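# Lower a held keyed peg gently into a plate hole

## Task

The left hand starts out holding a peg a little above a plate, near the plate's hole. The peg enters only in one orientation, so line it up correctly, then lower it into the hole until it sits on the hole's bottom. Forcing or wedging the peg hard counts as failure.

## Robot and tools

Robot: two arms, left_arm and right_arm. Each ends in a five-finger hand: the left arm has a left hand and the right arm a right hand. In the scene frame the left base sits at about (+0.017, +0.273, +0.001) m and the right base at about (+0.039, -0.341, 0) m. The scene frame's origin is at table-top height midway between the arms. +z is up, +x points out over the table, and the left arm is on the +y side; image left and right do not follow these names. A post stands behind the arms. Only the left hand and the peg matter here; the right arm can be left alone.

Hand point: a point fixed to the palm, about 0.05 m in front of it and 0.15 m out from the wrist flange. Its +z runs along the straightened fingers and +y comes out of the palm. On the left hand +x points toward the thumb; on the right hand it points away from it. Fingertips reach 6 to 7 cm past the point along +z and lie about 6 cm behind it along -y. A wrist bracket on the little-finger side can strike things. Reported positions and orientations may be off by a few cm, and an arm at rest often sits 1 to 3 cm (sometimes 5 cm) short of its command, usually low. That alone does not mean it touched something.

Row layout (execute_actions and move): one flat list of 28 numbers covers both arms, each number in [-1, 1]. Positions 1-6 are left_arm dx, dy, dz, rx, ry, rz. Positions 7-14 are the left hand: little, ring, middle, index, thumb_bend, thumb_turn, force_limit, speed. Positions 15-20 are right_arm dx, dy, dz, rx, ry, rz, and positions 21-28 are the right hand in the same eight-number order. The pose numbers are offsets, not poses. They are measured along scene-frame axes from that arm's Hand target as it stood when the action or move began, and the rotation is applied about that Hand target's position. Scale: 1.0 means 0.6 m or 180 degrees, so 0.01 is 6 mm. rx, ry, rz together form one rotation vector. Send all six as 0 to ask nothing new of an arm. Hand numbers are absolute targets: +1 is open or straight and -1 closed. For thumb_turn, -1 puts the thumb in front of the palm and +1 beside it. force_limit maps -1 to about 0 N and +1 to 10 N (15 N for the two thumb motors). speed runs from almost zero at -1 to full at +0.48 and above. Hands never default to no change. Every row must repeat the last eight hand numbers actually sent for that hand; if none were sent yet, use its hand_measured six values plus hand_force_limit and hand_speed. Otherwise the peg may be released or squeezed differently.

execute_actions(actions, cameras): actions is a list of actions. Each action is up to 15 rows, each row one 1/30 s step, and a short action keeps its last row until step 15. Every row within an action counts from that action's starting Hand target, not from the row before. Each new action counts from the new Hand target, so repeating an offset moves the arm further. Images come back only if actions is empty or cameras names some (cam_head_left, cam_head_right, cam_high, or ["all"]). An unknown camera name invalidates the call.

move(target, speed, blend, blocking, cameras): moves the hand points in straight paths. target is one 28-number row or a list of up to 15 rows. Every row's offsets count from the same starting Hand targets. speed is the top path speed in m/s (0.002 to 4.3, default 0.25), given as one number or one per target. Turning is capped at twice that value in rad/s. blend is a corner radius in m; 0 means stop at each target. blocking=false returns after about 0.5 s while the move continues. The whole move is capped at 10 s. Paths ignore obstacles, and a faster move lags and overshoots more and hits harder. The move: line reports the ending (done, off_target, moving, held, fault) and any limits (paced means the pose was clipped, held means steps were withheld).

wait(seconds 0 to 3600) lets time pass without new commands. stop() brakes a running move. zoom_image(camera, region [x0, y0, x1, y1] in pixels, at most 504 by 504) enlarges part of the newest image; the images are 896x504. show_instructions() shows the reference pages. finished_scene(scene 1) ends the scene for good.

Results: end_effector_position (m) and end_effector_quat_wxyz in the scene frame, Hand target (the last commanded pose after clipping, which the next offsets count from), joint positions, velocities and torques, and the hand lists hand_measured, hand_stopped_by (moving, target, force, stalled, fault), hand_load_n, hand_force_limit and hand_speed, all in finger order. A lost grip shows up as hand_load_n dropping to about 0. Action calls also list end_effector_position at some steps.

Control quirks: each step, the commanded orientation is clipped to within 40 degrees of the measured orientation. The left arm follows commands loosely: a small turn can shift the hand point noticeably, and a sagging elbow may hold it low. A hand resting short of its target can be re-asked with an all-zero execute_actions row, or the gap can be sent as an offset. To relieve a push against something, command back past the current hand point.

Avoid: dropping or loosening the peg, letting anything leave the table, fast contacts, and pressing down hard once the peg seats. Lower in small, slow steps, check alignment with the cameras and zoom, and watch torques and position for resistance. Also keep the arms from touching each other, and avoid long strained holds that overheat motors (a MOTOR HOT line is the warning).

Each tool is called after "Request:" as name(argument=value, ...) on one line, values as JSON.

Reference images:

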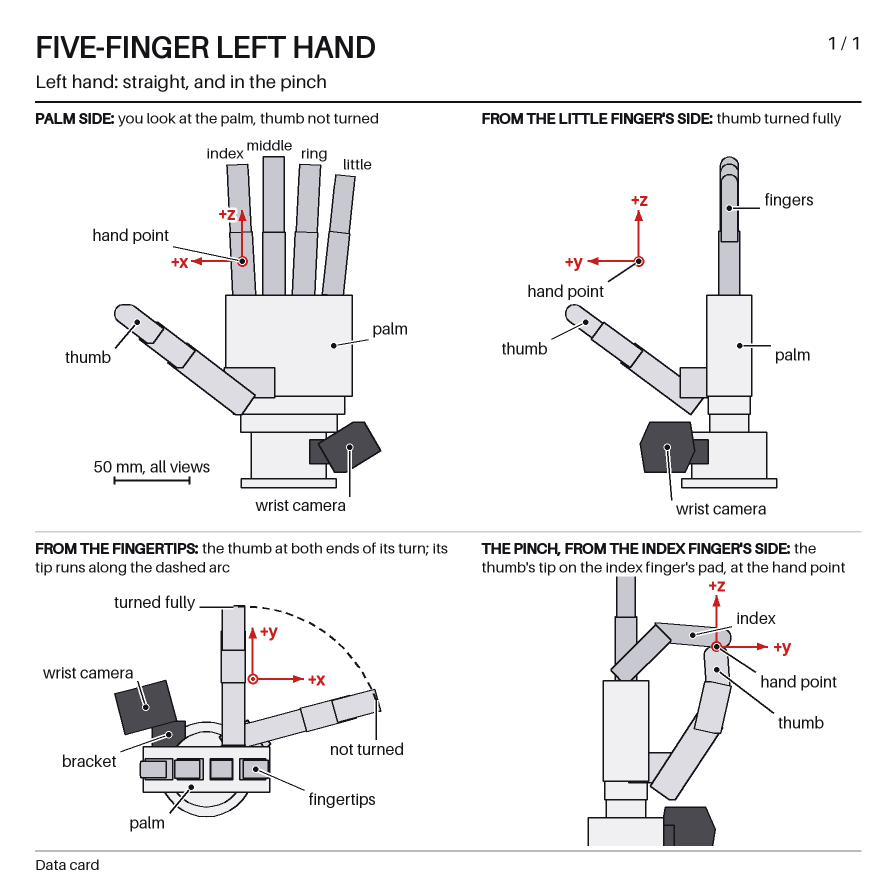

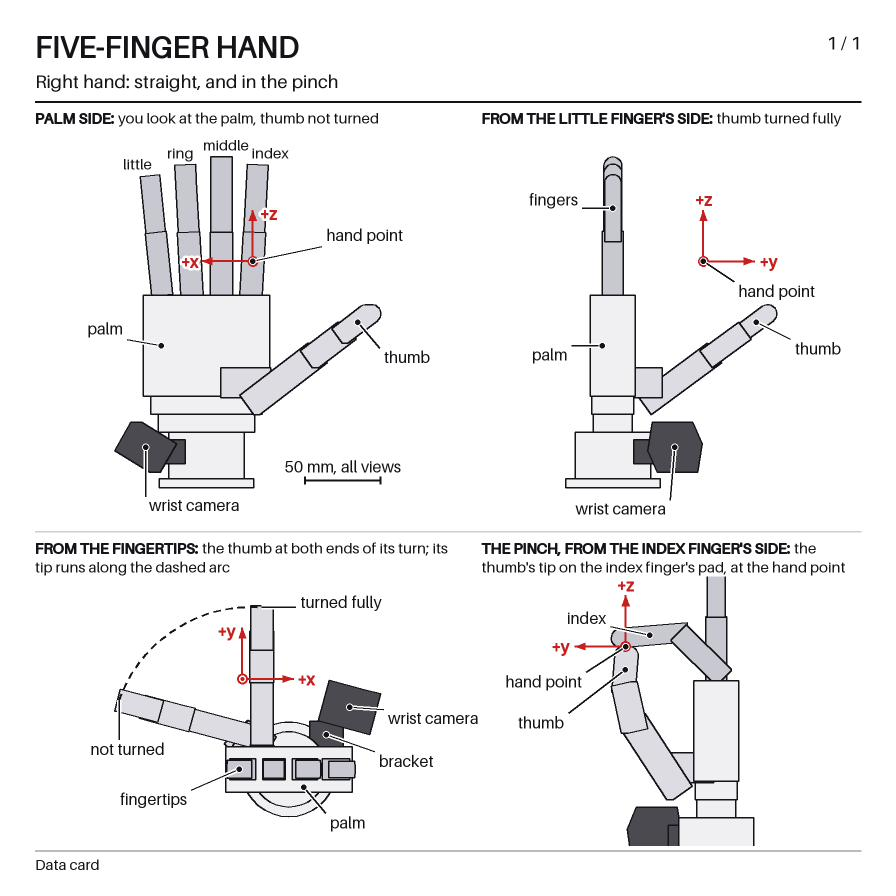

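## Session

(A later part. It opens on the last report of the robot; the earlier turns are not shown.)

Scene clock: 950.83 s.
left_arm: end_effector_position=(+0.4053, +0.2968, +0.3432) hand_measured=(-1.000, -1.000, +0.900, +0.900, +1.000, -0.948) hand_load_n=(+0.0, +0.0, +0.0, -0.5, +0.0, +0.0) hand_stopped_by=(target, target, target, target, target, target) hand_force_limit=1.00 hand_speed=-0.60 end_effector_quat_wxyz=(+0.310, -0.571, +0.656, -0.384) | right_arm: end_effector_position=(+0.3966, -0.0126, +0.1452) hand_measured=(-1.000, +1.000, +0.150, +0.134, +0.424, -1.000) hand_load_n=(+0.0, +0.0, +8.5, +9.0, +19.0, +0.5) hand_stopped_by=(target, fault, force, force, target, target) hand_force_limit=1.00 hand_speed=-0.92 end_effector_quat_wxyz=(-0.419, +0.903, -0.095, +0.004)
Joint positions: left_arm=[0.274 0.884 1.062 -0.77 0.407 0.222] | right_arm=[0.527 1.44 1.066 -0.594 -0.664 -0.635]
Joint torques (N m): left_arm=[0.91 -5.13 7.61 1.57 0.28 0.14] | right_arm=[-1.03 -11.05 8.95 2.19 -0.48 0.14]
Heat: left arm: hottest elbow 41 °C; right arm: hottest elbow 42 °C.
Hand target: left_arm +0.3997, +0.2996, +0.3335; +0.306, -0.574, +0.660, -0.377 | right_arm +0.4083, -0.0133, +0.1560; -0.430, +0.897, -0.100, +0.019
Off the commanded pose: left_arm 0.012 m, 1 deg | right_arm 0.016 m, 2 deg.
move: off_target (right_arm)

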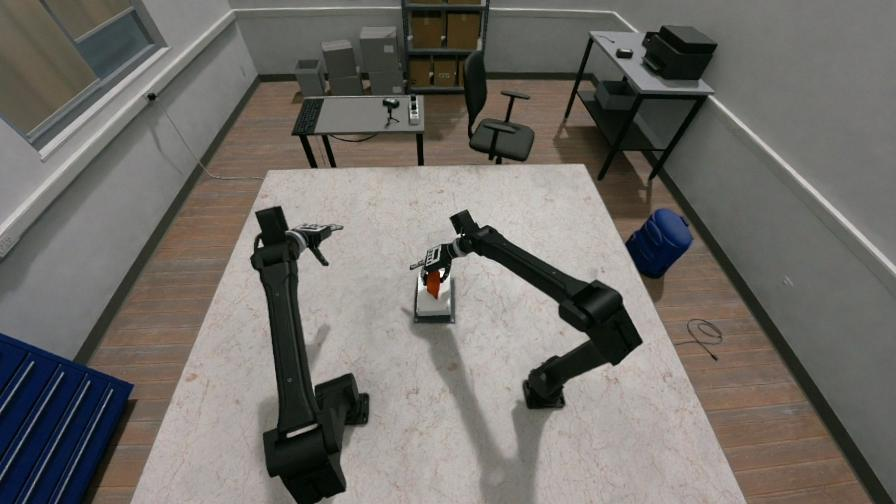

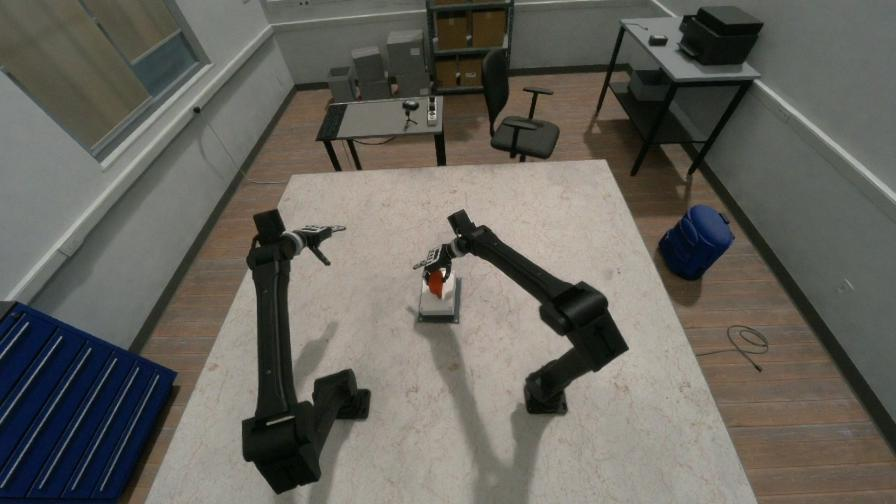

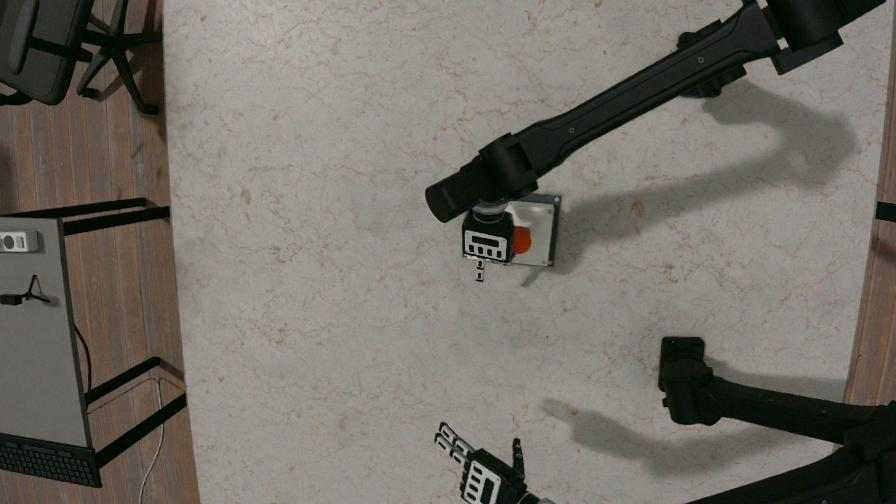

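Request:
move(target=[[0,0,0,0,0,0,-1.0,-1.0,0.9,0.9,1.0,-0.948,1.0,-0.6,-0.003,-0.001,-0.012,0,0,0,-1,-1,0.1,0.1,0.42,-1,1.0,-0.92]], speed=0.03, cameras=["cam_high","cam_head_left","cam_head_right"])

Request:
zoom_image(camera="cam_head_left", region=[425, 280, 447, 305])

Request:
zoom_image(camera="cam_head_right", region=[428, 280, 450, 305])

Request:
zoom_image(camera="cam_high", region=[500, 210, 540, 255])

Scene clock: 958.10 s.
left_arm: end_effector_position=(+0.4053, +0.2968, +0.3432) hand_measured=(-1.000, -1.000, +0.900, +0.900, +1.000, -0.948) hand_load_n=(+0.0, +0.0, +0.0, +0.0, +0.0, +0.0) hand_stopped_by=(target, target, target, target, target, target) hand_force_limit=1.00 hand_speed=-0.60 end_effector_quat_wxyz=(+0.310, -0.571, +0.656, -0.384) | right_arm: end_effector_position=(+0.3972, -0.0117, +0.1438) hand_measured=(-1.000, +1.000, +0.150, +0.134, +0.424, -1.000) hand_load_n=(+0.0, +0.0, +9.5, +9.0, +18.0, +0.0) hand_stopped_by=(target, fault, force, force, target, target) hand_force_limit=1.00 hand_speed=-0.92 end_effector_quat_wxyz=(-0.422, +0.901, -0.097, +0.005)
Joint positions: left_arm=[0.274 0.884 1.062 -0.77 0.407 0.222] | right_arm=[0.527 1.44 1.059 -0.577 -0.664 -0.625]
Joint torques (N m): left_arm=[0.91 -5.13 7.62 1.57 0.28 0.14] | right_arm=[-0.97 -10.81 8.2 2.43 -0.42 0.04]
Heat: left arm: hottest elbow 41 °C; right arm: hottest elbow 41 °C.
Hand target: left_arm +0.3997, +0.2996, +0.3335; +0.306, -0.574, +0.660, -0.377 | right_arm +0.4066, -0.0138, +0.1489; -0.430, +0.897, -0.100, +0.019
Off the commanded pose: left_arm 0.012 m, 1 deg | right_arm 0.011 m, 2 deg.
move: off_target (right_arm)

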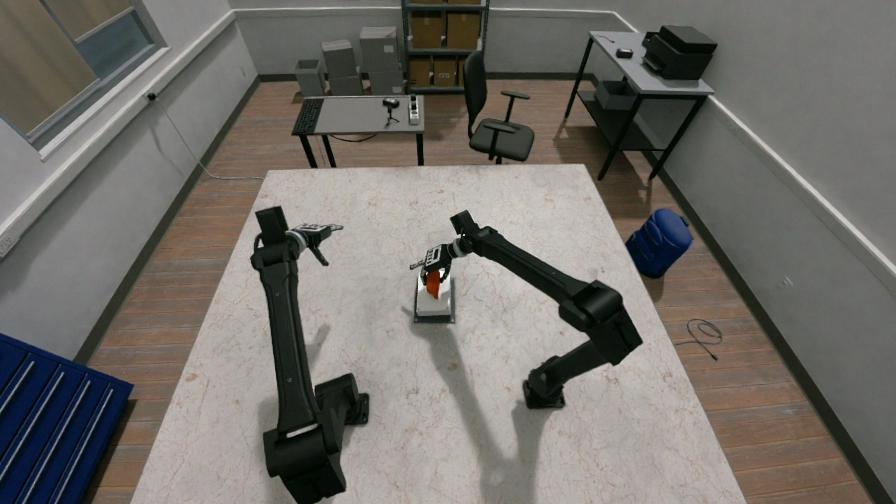

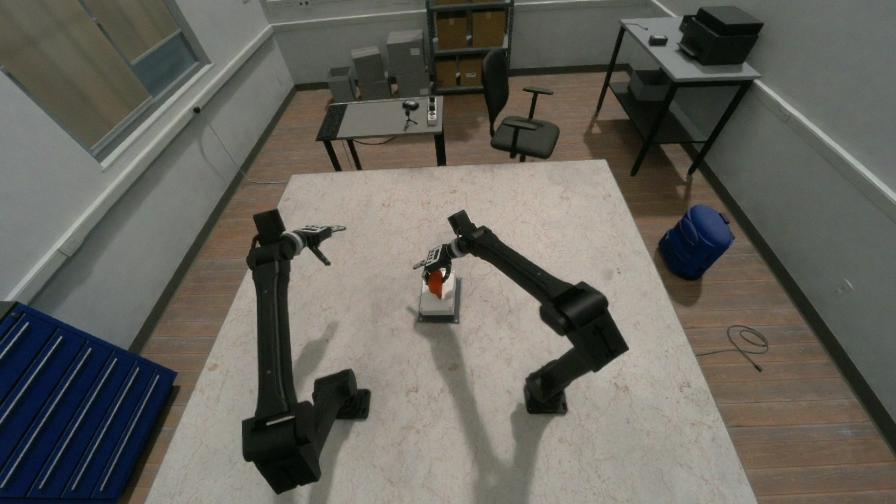

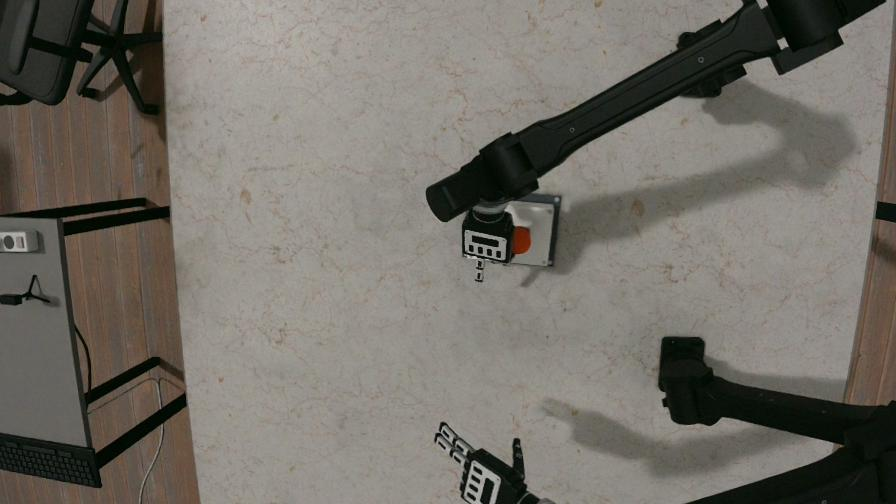

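Scaled by 20.160 from the camera's image (finer frame: 1280x720).

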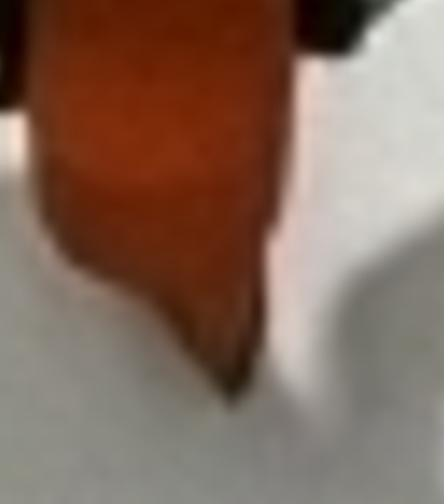

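Scaled by 20.160 from the camera's image (finer frame: 1280x720).

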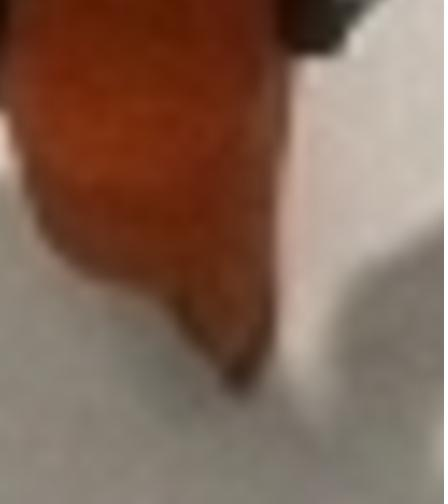

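Scaled by 11.200 from the camera's image (finer frame: 1280x720).

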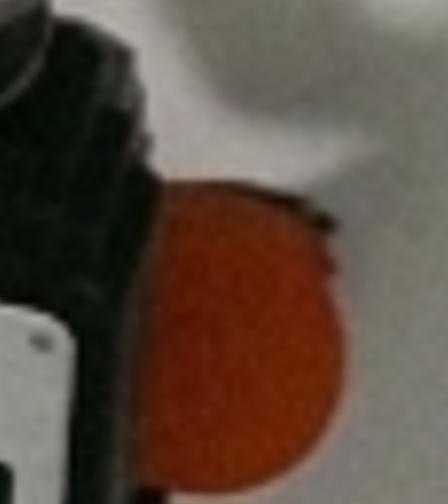

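Request:
move(target=[[0,0,0,0,0,0,-1.0,-1.0,0.9,0.9,1.0,-0.948,1.0,-0.6,0,0,0.05,0,0,0,-1,-1,0.1,0.1,0.42,-1,1.0,-0.92],[0,0,0,0,0,0,-1.0,-1.0,0.9,0.9,1.0,-0.948,1.0,-0.6,-0.008,-0.0015,0.05,0,0,0,-1,-1,0.1,0.1,0.42,-1,1.0,-0.92],[0,0,0,0,0,0,-1.0,-1.0,0.9,0.9,1.0,-0.948,1.0,-0.6,-0.008,-0.0015,0.004,0,0,0,-1,-1,0.1,0.1,0.42,-1,1.0,-0.92]], speed=0.05, cameras=["cam_high","cam_head_left","cam_head_right"])

Request:
zoom_image(camera="cam_head_left", region=[425, 280, 447, 305])

Request:
zoom_image(camera="cam_head_right", region=[428, 280, 450, 305])

Request:
zoom_image(camera="cam_high", region=[500, 210, 540, 255])

Scene clock: 968.40 s.
left_arm: end_effector_position=(+0.4053, +0.2968, +0.3432) hand_measured=(-1.000, -1.000, +0.900, +0.900, +1.000, -0.948) hand_load_n=(+0.0, +0.0, +0.0, +0.0, +0.0, +0.0) hand_stopped_by=(target, target, target, target, target, target) hand_force_limit=1.00 hand_speed=-0.60 end_effector_quat_wxyz=(+0.310, -0.571, +0.656, -0.384) | right_arm: end_effector_position=(+0.3935, -0.0144, +0.1442) hand_measured=(-1.000, +1.000, +0.150, +0.134, +0.424, -1.000) hand_load_n=(+0.0, +0.0, +8.5, +10.0, +18.0, +0.0) hand_stopped_by=(target, fault, force, force, target, target) hand_force_limit=1.00 hand_speed=-0.92 end_effector_quat_wxyz=(-0.421, +0.902, -0.100, +0.005)
Joint positions: left_arm=[0.274 0.884 1.062 -0.77 0.407 0.222] | right_arm=[0.526 1.428 1.048 -0.579 -0.661 -0.621]
Joint torques (N m): left_arm=[0.91 -5.13 7.62 1.57 0.28 0.14] | right_arm=[-0.32 -10.81 8.4 2.35 -0.47 0.02]
Heat: left arm: hottest elbow 41 °C; right arm: hottest elbow 42 °C.
Hand target: left_arm +0.3997, +0.2996, +0.3335; +0.306, -0.574, +0.660, -0.377 | right_arm +0.4018, -0.0147, +0.1512; -0.430, +0.897, -0.100, +0.019
Off the commanded pose: left_arm 0.012 m, 1 deg | right_arm 0.011 m, 2 deg.
move: off_target (right_arm)

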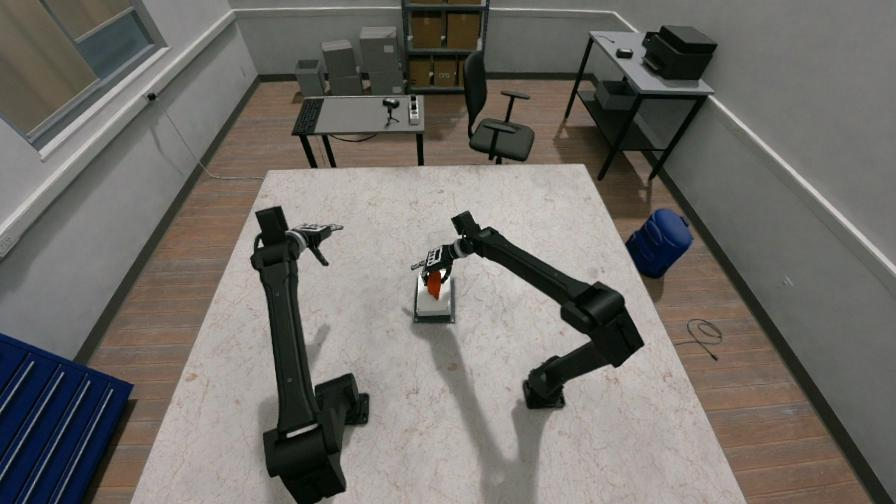

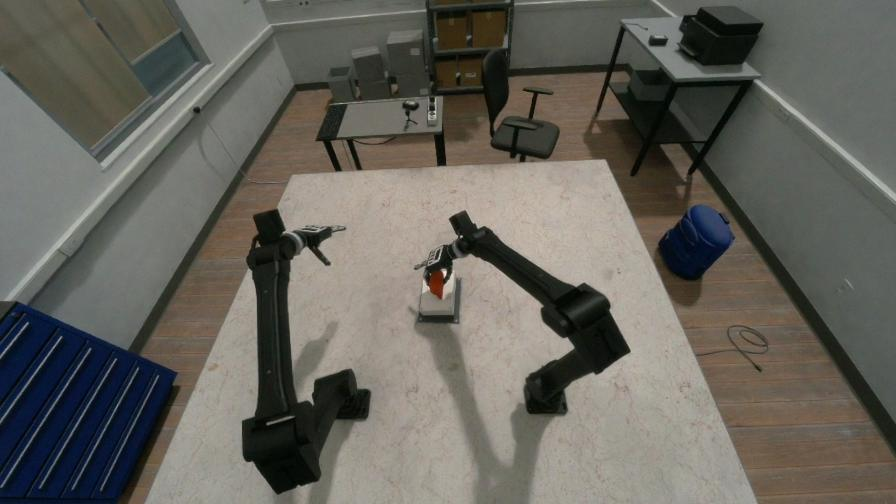

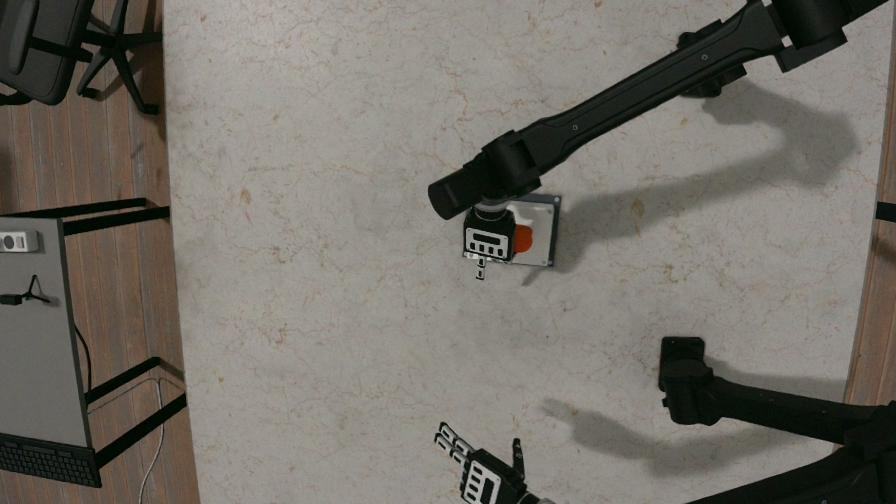

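Scaled by 20.160 from the camera's image (finer frame: 1280x720).

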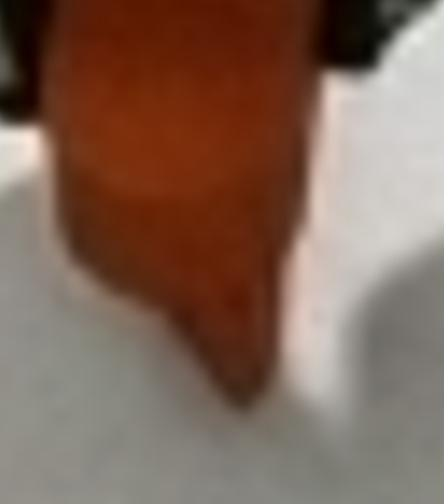

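Scaled by 20.160 from the camera's image (finer frame: 1280x720).

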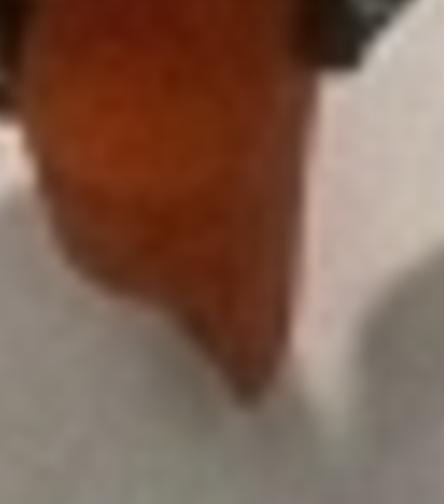

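Scaled by 11.200 from the camera's image (finer frame: 1280x720).

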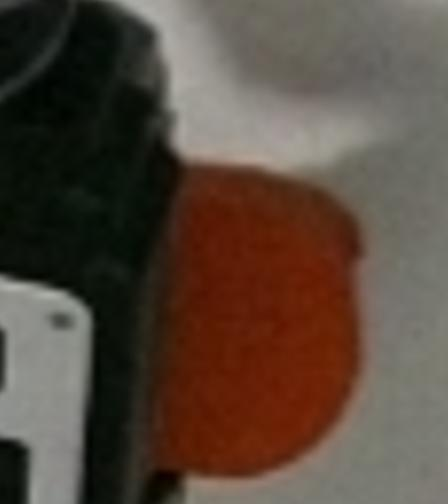

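Request:
move(target=[[0,0,0,0,0,0,-1.0,-1.0,0.9,0.9,1.0,-0.948,1.0,-0.6,0,0,0.05,0,0,0,-1,-1,0.1,0.1,0.42,-1,1.0,-0.92],[0,0,0,0,0,0,-1.0,-1.0,0.9,0.9,1.0,-0.948,1.0,-0.6,0.0033,0.003,0.05,0,0,0.008,-1,-1,0.1,0.1,0.42,-1,1.0,-0.92],[0,0,0,0,0,0,-1.0,-1.0,0.9,0.9,1.0,-0.948,1.0,-0.6,0.0033,0.003,-0.001,0,0,0.008,-1,-1,0.1,0.1,0.42,-1,1.0,-0.92]], speed=0.05, cameras=["cam_high","cam_head_left","cam_head_right"])

Request:
zoom_image(camera="cam_head_left", region=[425, 280, 447, 305])

Request:
zoom_image(camera="cam_head_right", region=[428, 280, 450, 305])

Request:
zoom_image(camera="cam_high", region=[500, 210, 540, 255])

Scene clock: 986.87 s.
left_arm: end_effector_position=(+0.4053, +0.2968, +0.3432) hand_measured=(-1.000, -1.000, +0.900, +0.900, +1.000, -0.948) hand_load_n=(+0.0, +0.0, +0.0, +0.0, +0.0, +0.0) hand_stopped_by=(target, target, target, target, target, target) hand_force_limit=1.00 hand_speed=-0.60 end_effector_quat_wxyz=(+0.310, -0.571, +0.656, -0.384) | right_arm: end_effector_position=(+0.3929, -0.0139, +0.1450) hand_measured=(-1.000, +1.000, +0.150, +0.134, +0.424, -1.000) hand_load_n=(+0.0, +0.0, +8.5, +9.5, +18.5, +0.5) hand_stopped_by=(target, fault, force, force, target, target) hand_force_limit=1.00 hand_speed=-0.92 end_effector_quat_wxyz=(-0.421, +0.903, -0.093, +0.001)
Joint positions: left_arm=[0.274 0.884 1.062 -0.77 0.407 0.222] | right_arm=[0.526 1.433 1.057 -0.595 -0.671 -0.639]
Joint torques (N m): left_arm=[0.91 -5.13 7.62 1.58 0.28 0.14] | right_arm=[-0.73 -10.05 8.91 2.24 -0.66 -0.07]
Heat: left arm: hottest elbow 41 °C; right arm: hottest elbow 42 °C.
Hand target: left_arm +0.3997, +0.2996, +0.3335; +0.306, -0.574, +0.660, -0.377 | right_arm +0.4038, -0.0129, +0.1506; -0.430, +0.898, -0.089, +0.013
Off the commanded pose: left_arm 0.012 m, 1 deg | right_arm 0.012 m, 2 deg.
move: off_target (right_arm)

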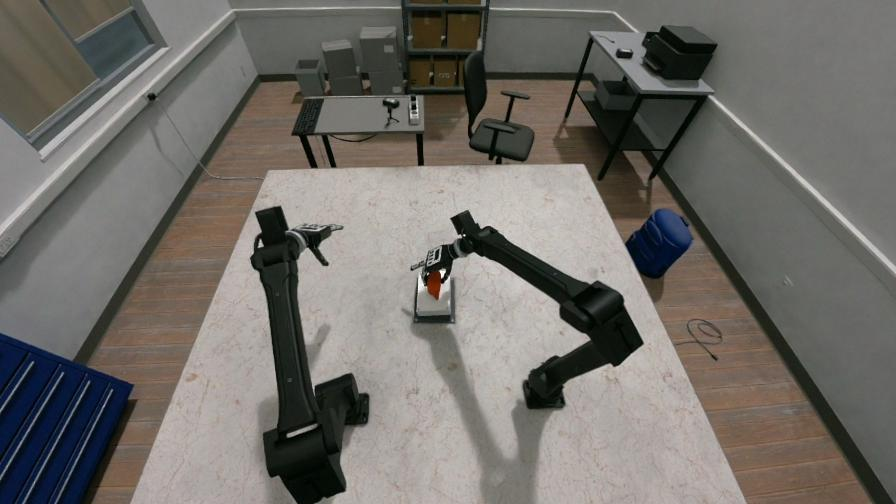

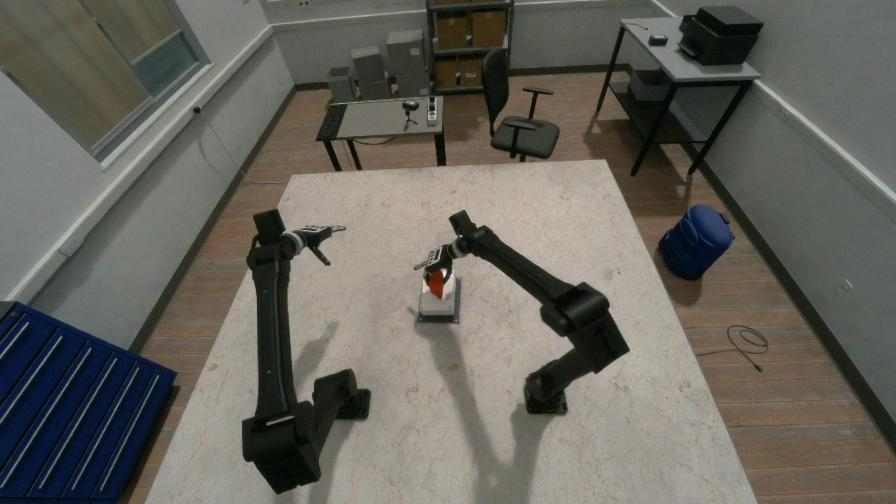

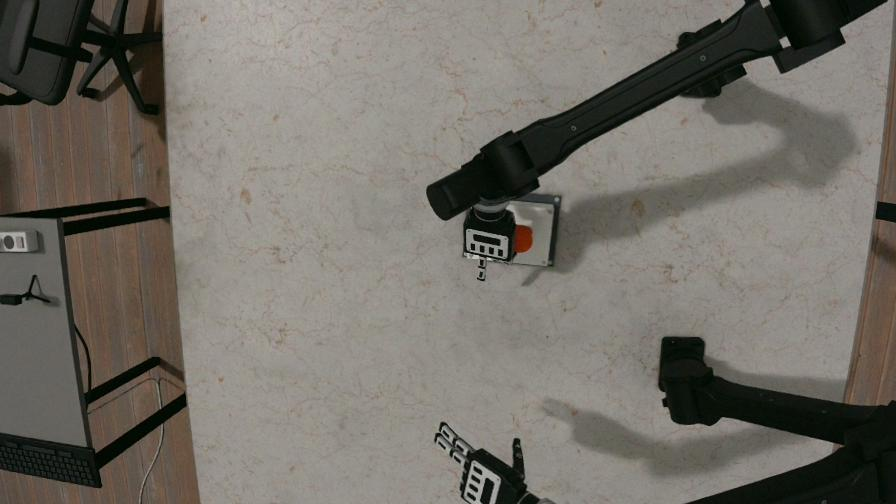

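Scaled by 20.160 from the camera's image (finer frame: 1280x720).

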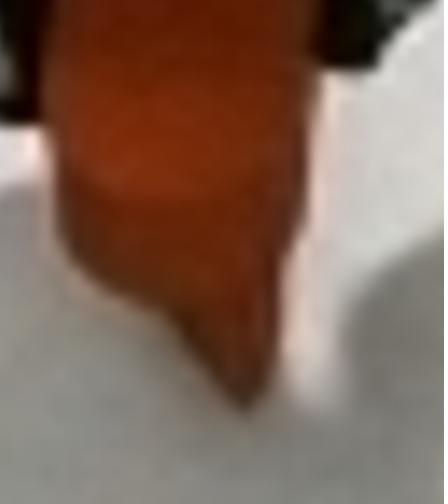

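Scaled by 20.160 from the camera's image (finer frame: 1280x720).

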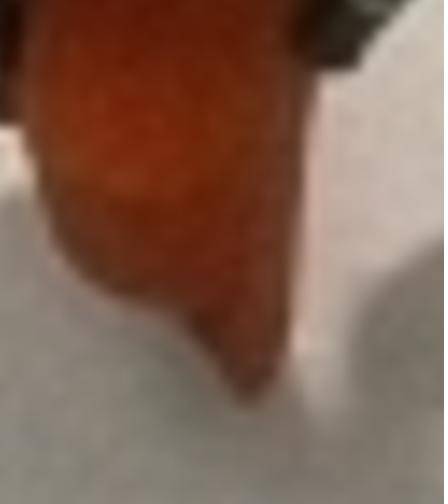

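Scaled by 11.200 from the camera's image (finer frame: 1280x720).

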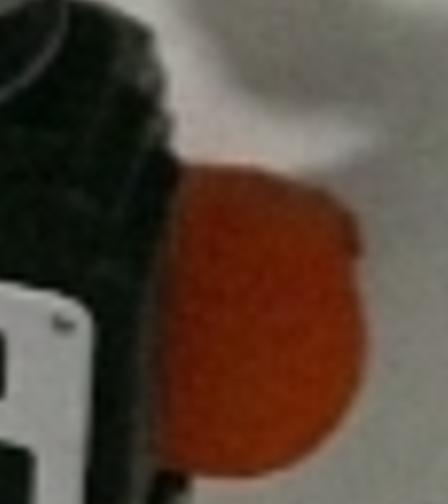

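Request:
move(target=[[0,0,0,0,0,0,-1.0,-1.0,0.9,0.9,1.0,-0.948,1.0,-0.6,0,0,0.05,0,0,0,-1,-1,0.1,0.1,0.42,-1,1.0,-0.92],[0,0,0,0,0,0,-1.0,-1.0,0.9,0.9,1.0,-0.948,1.0,-0.6,0.0058,0.001,0.05,0,0,0,-1,-1,0.1,0.1,0.42,-1,1.0,-0.92],[0,0,0,0,0,0,-1.0,-1.0,0.9,0.9,1.0,-0.948,1.0,-0.6,0.0058,0.001,-0.001,0,0,0,-1,-1,0.1,0.1,0.42,-1,1.0,-0.92]], speed=0.05, cameras=["cam_high","cam_head_left","cam_head_right"])

Request:
zoom_image(camera="cam_head_left", region=[425, 280, 447, 305])

Request:
zoom_image(camera="cam_head_right", region=[428, 280, 450, 305])

Request:
zoom_image(camera="cam_high", region=[500, 210, 540, 255])

Scene clock: 999.83 s.
left_arm: end_effector_position=(+0.4053, +0.2968, +0.3432) hand_measured=(-1.000, -1.000, +0.900, +0.900, +1.000, -0.948) hand_load_n=(+0.0, +0.0, +0.0, +0.0, +0.0, +0.0) hand_stopped_by=(target, target, target, target, target, target) hand_force_limit=1.00 hand_speed=-0.60 end_effector_quat_wxyz=(+0.310, -0.571, +0.656, -0.384) | right_arm: end_effector_position=(+0.3959, -0.0125, +0.1449) hand_measured=(-1.000, +1.000, +0.150, +0.134, +0.424, -1.000) hand_load_n=(+0.0, +0.0, +8.5, +9.5, +18.5, +0.5) hand_stopped_by=(target, fault, force, force, target, target) hand_force_limit=1.00 hand_speed=-0.92 end_effector_quat_wxyz=(-0.421, +0.902, -0.091, +0.001)
Joint positions: left_arm=[0.274 0.884 1.062 -0.77 0.407 0.222] | right_arm=[0.525 1.442 1.066 -0.595 -0.674 -0.642]
Joint torques (N m): left_arm=[0.91 -5.19 7.62 1.57 0.28 0.14] | right_arm=[-0.85 -10.05 8.88 2.22 -0.6 -0.06]
Heat: left arm: hottest elbow 41 °C; right arm: hottest elbow 42 °C.
Hand target: left_arm +0.3997, +0.2996, +0.3335; +0.306, -0.574, +0.660, -0.377 | right_arm +0.4073, -0.0124, +0.1501; -0.430, +0.898, -0.089, +0.014
Off the commanded pose: left_arm 0.012 m, 1 deg | right_arm 0.012 m, 2 deg.
move: off_target (right_arm)

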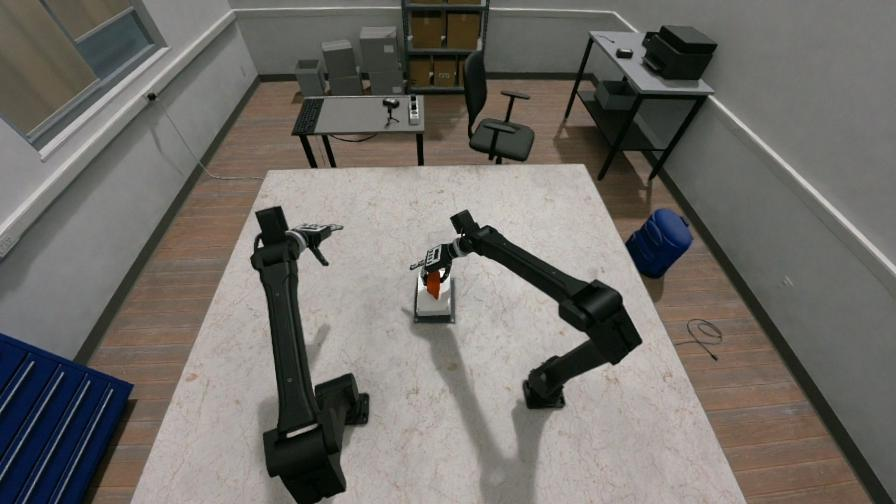

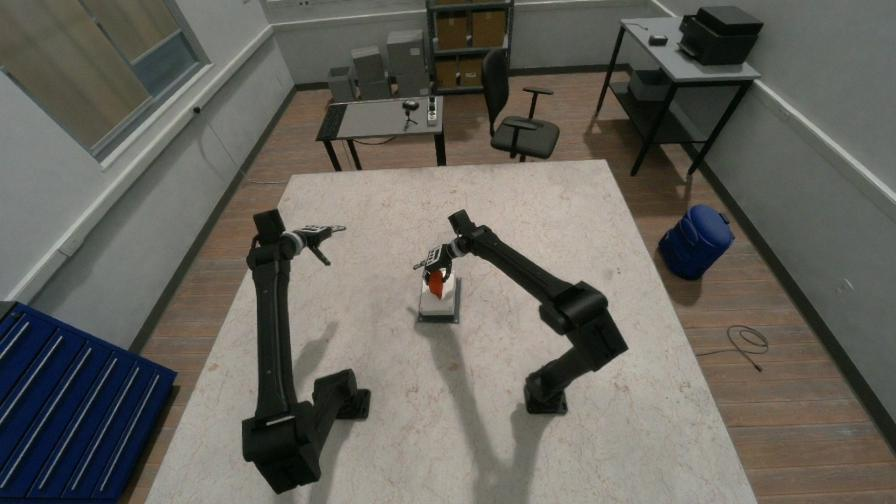

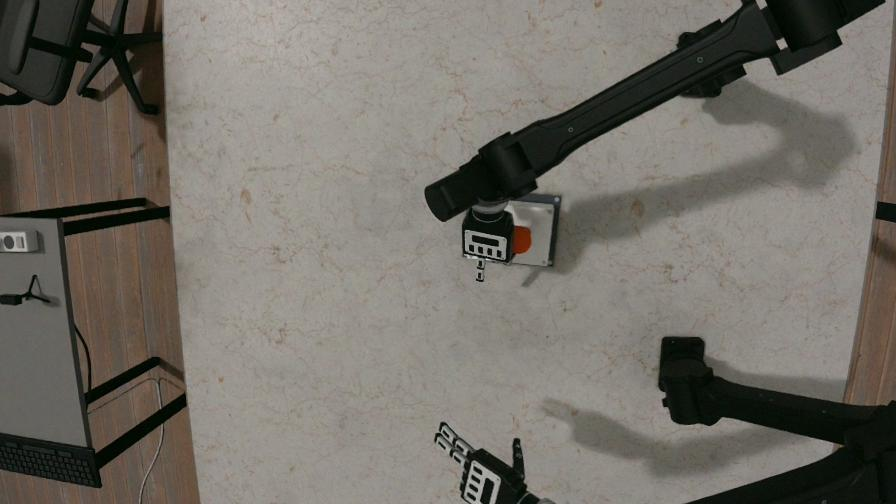

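Scaled by 20.160 from the camera's image (finer frame: 1280x720).

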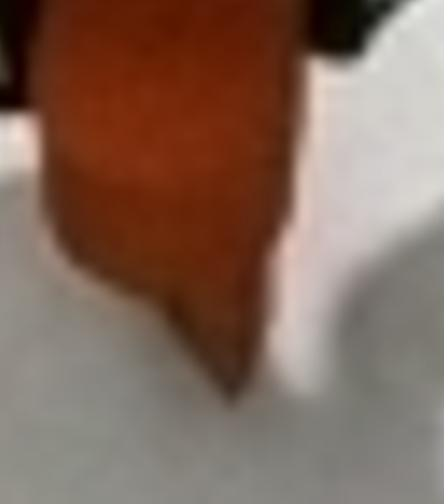

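Scaled by 20.160 from the camera's image (finer frame: 1280x720).

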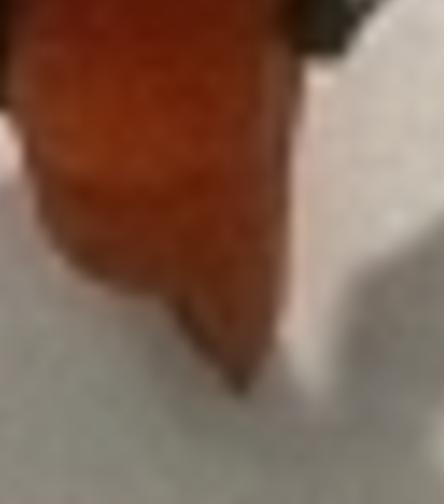

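Scaled by 11.200 from the camera's image (finer frame: 1280x720).

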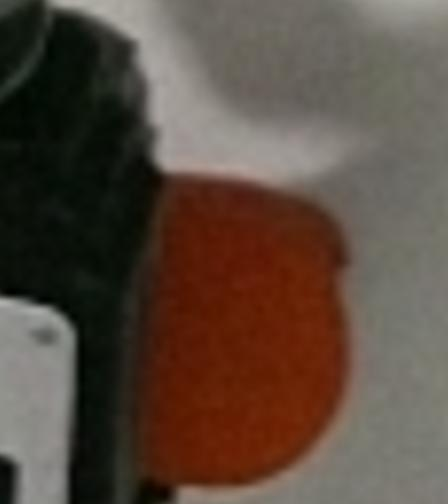

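Request:
move(target=[[0,0,0,0,0,0,-1.0,-1.0,0.9,0.9,1.0,-0.948,1.0,-0.6,0,0,-0.01,0,0,0,-1,-1,0.1,0.1,0.42,-1,1.0,-0.92]], speed=0.03, cameras=["cam_high","cam_head_left","cam_head_right"])

Request:
zoom_image(camera="cam_head_left", region=[425, 280, 447, 305])

Request:
zoom_image(camera="cam_head_right", region=[428, 280, 450, 305])

Request:
zoom_image(camera="cam_high", region=[500, 210, 540, 255])

Scene clock: 1007.17 s.
left_arm: end_effector_position=(+0.4053, +0.2968, +0.3432) hand_measured=(-1.000, -1.000, +0.900, +0.900, +1.000, -0.948) hand_load_n=(+0.0, +0.0, +0.0, +0.0, +0.0, +0.0) hand_stopped_by=(target, target, target, target, target, target) hand_force_limit=1.00 hand_speed=-0.60 end_effector_quat_wxyz=(+0.310, -0.571, +0.656, -0.384) | right_arm: end_effector_position=(+0.3967, -0.0113, +0.1441) hand_measured=(-1.000, +1.000, +0.150, +0.134, +0.424, -1.000) hand_load_n=(+0.0, +0.0, +8.5, +9.5, +18.5, +0.5) hand_stopped_by=(target, fault, force, force, target, target) hand_force_limit=1.00 hand_speed=-0.92 end_effector_quat_wxyz=(-0.425, +0.901, -0.089, +0.003)
Joint positions: left_arm=[0.274 0.884 1.062 -0.77 0.407 0.222] | right_arm=[0.525 1.442 1.06 -0.579 -0.678 -0.642]
Joint torques (N m): left_arm=[0.91 -5.19 7.62 1.57 0.28 0.14] | right_arm=[-0.79 -9.58 8.54 2.25 -0.48 -0.07]
Heat: left arm: hottest elbow 41 °C; right arm: hottest elbow 41 °C.
Hand target: left_arm +0.3997, +0.2996, +0.3335; +0.306, -0.574, +0.660, -0.377 | right_arm +0.4072, -0.0123, +0.1441; -0.430, +0.898, -0.089, +0.013
Off the commanded pose: left_arm 0.012 m, 1 deg | right_arm 0.011 m, 1 deg.
move: off_target (right_arm)

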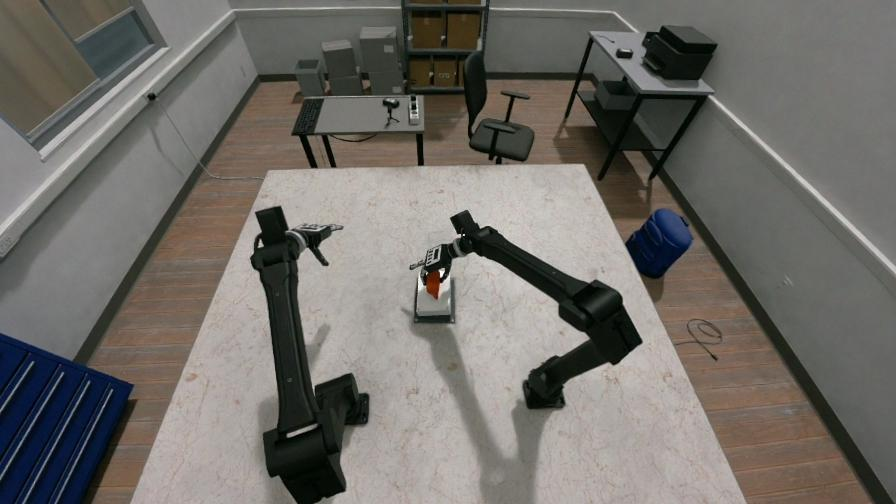

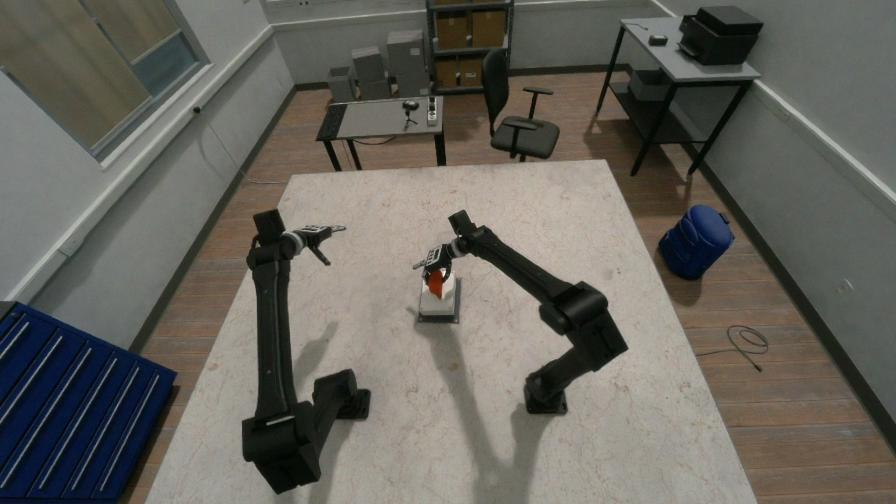

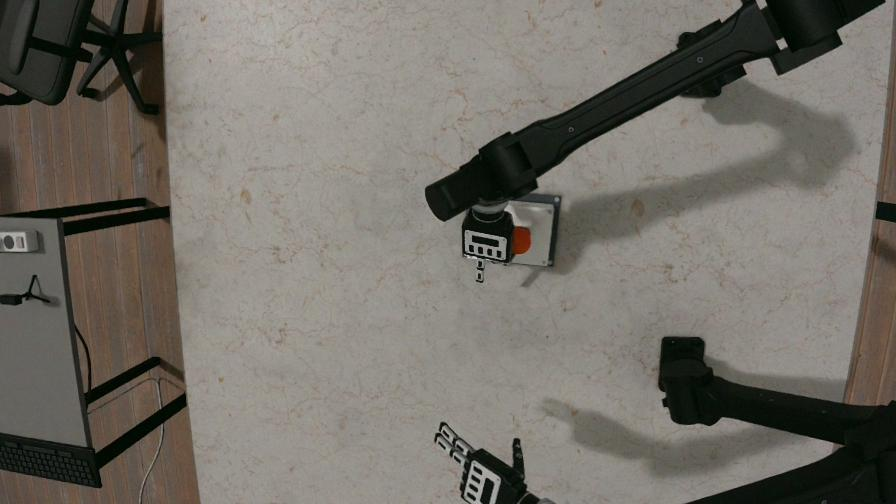

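Scaled by 20.160 from the camera's image (finer frame: 1280x720).

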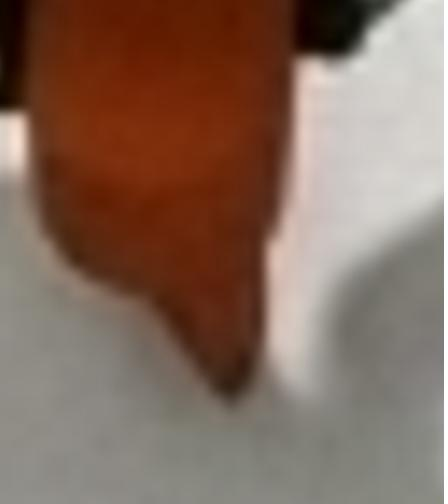

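Scaled by 20.160 from the camera's image (finer frame: 1280x720).

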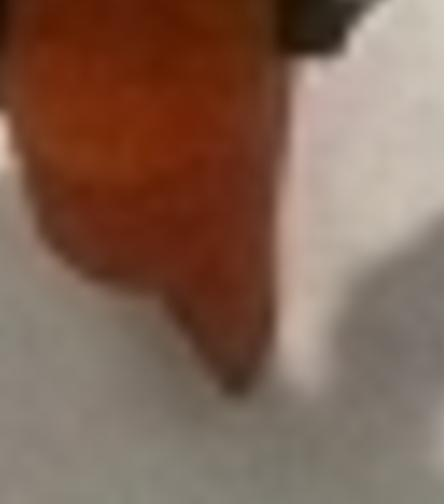

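Scaled by 11.200 from the camera's image (finer frame: 1280x720).

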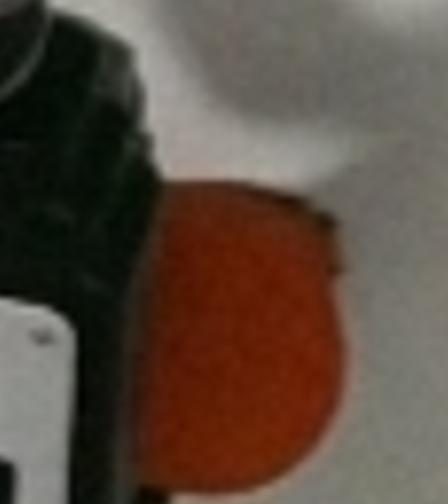

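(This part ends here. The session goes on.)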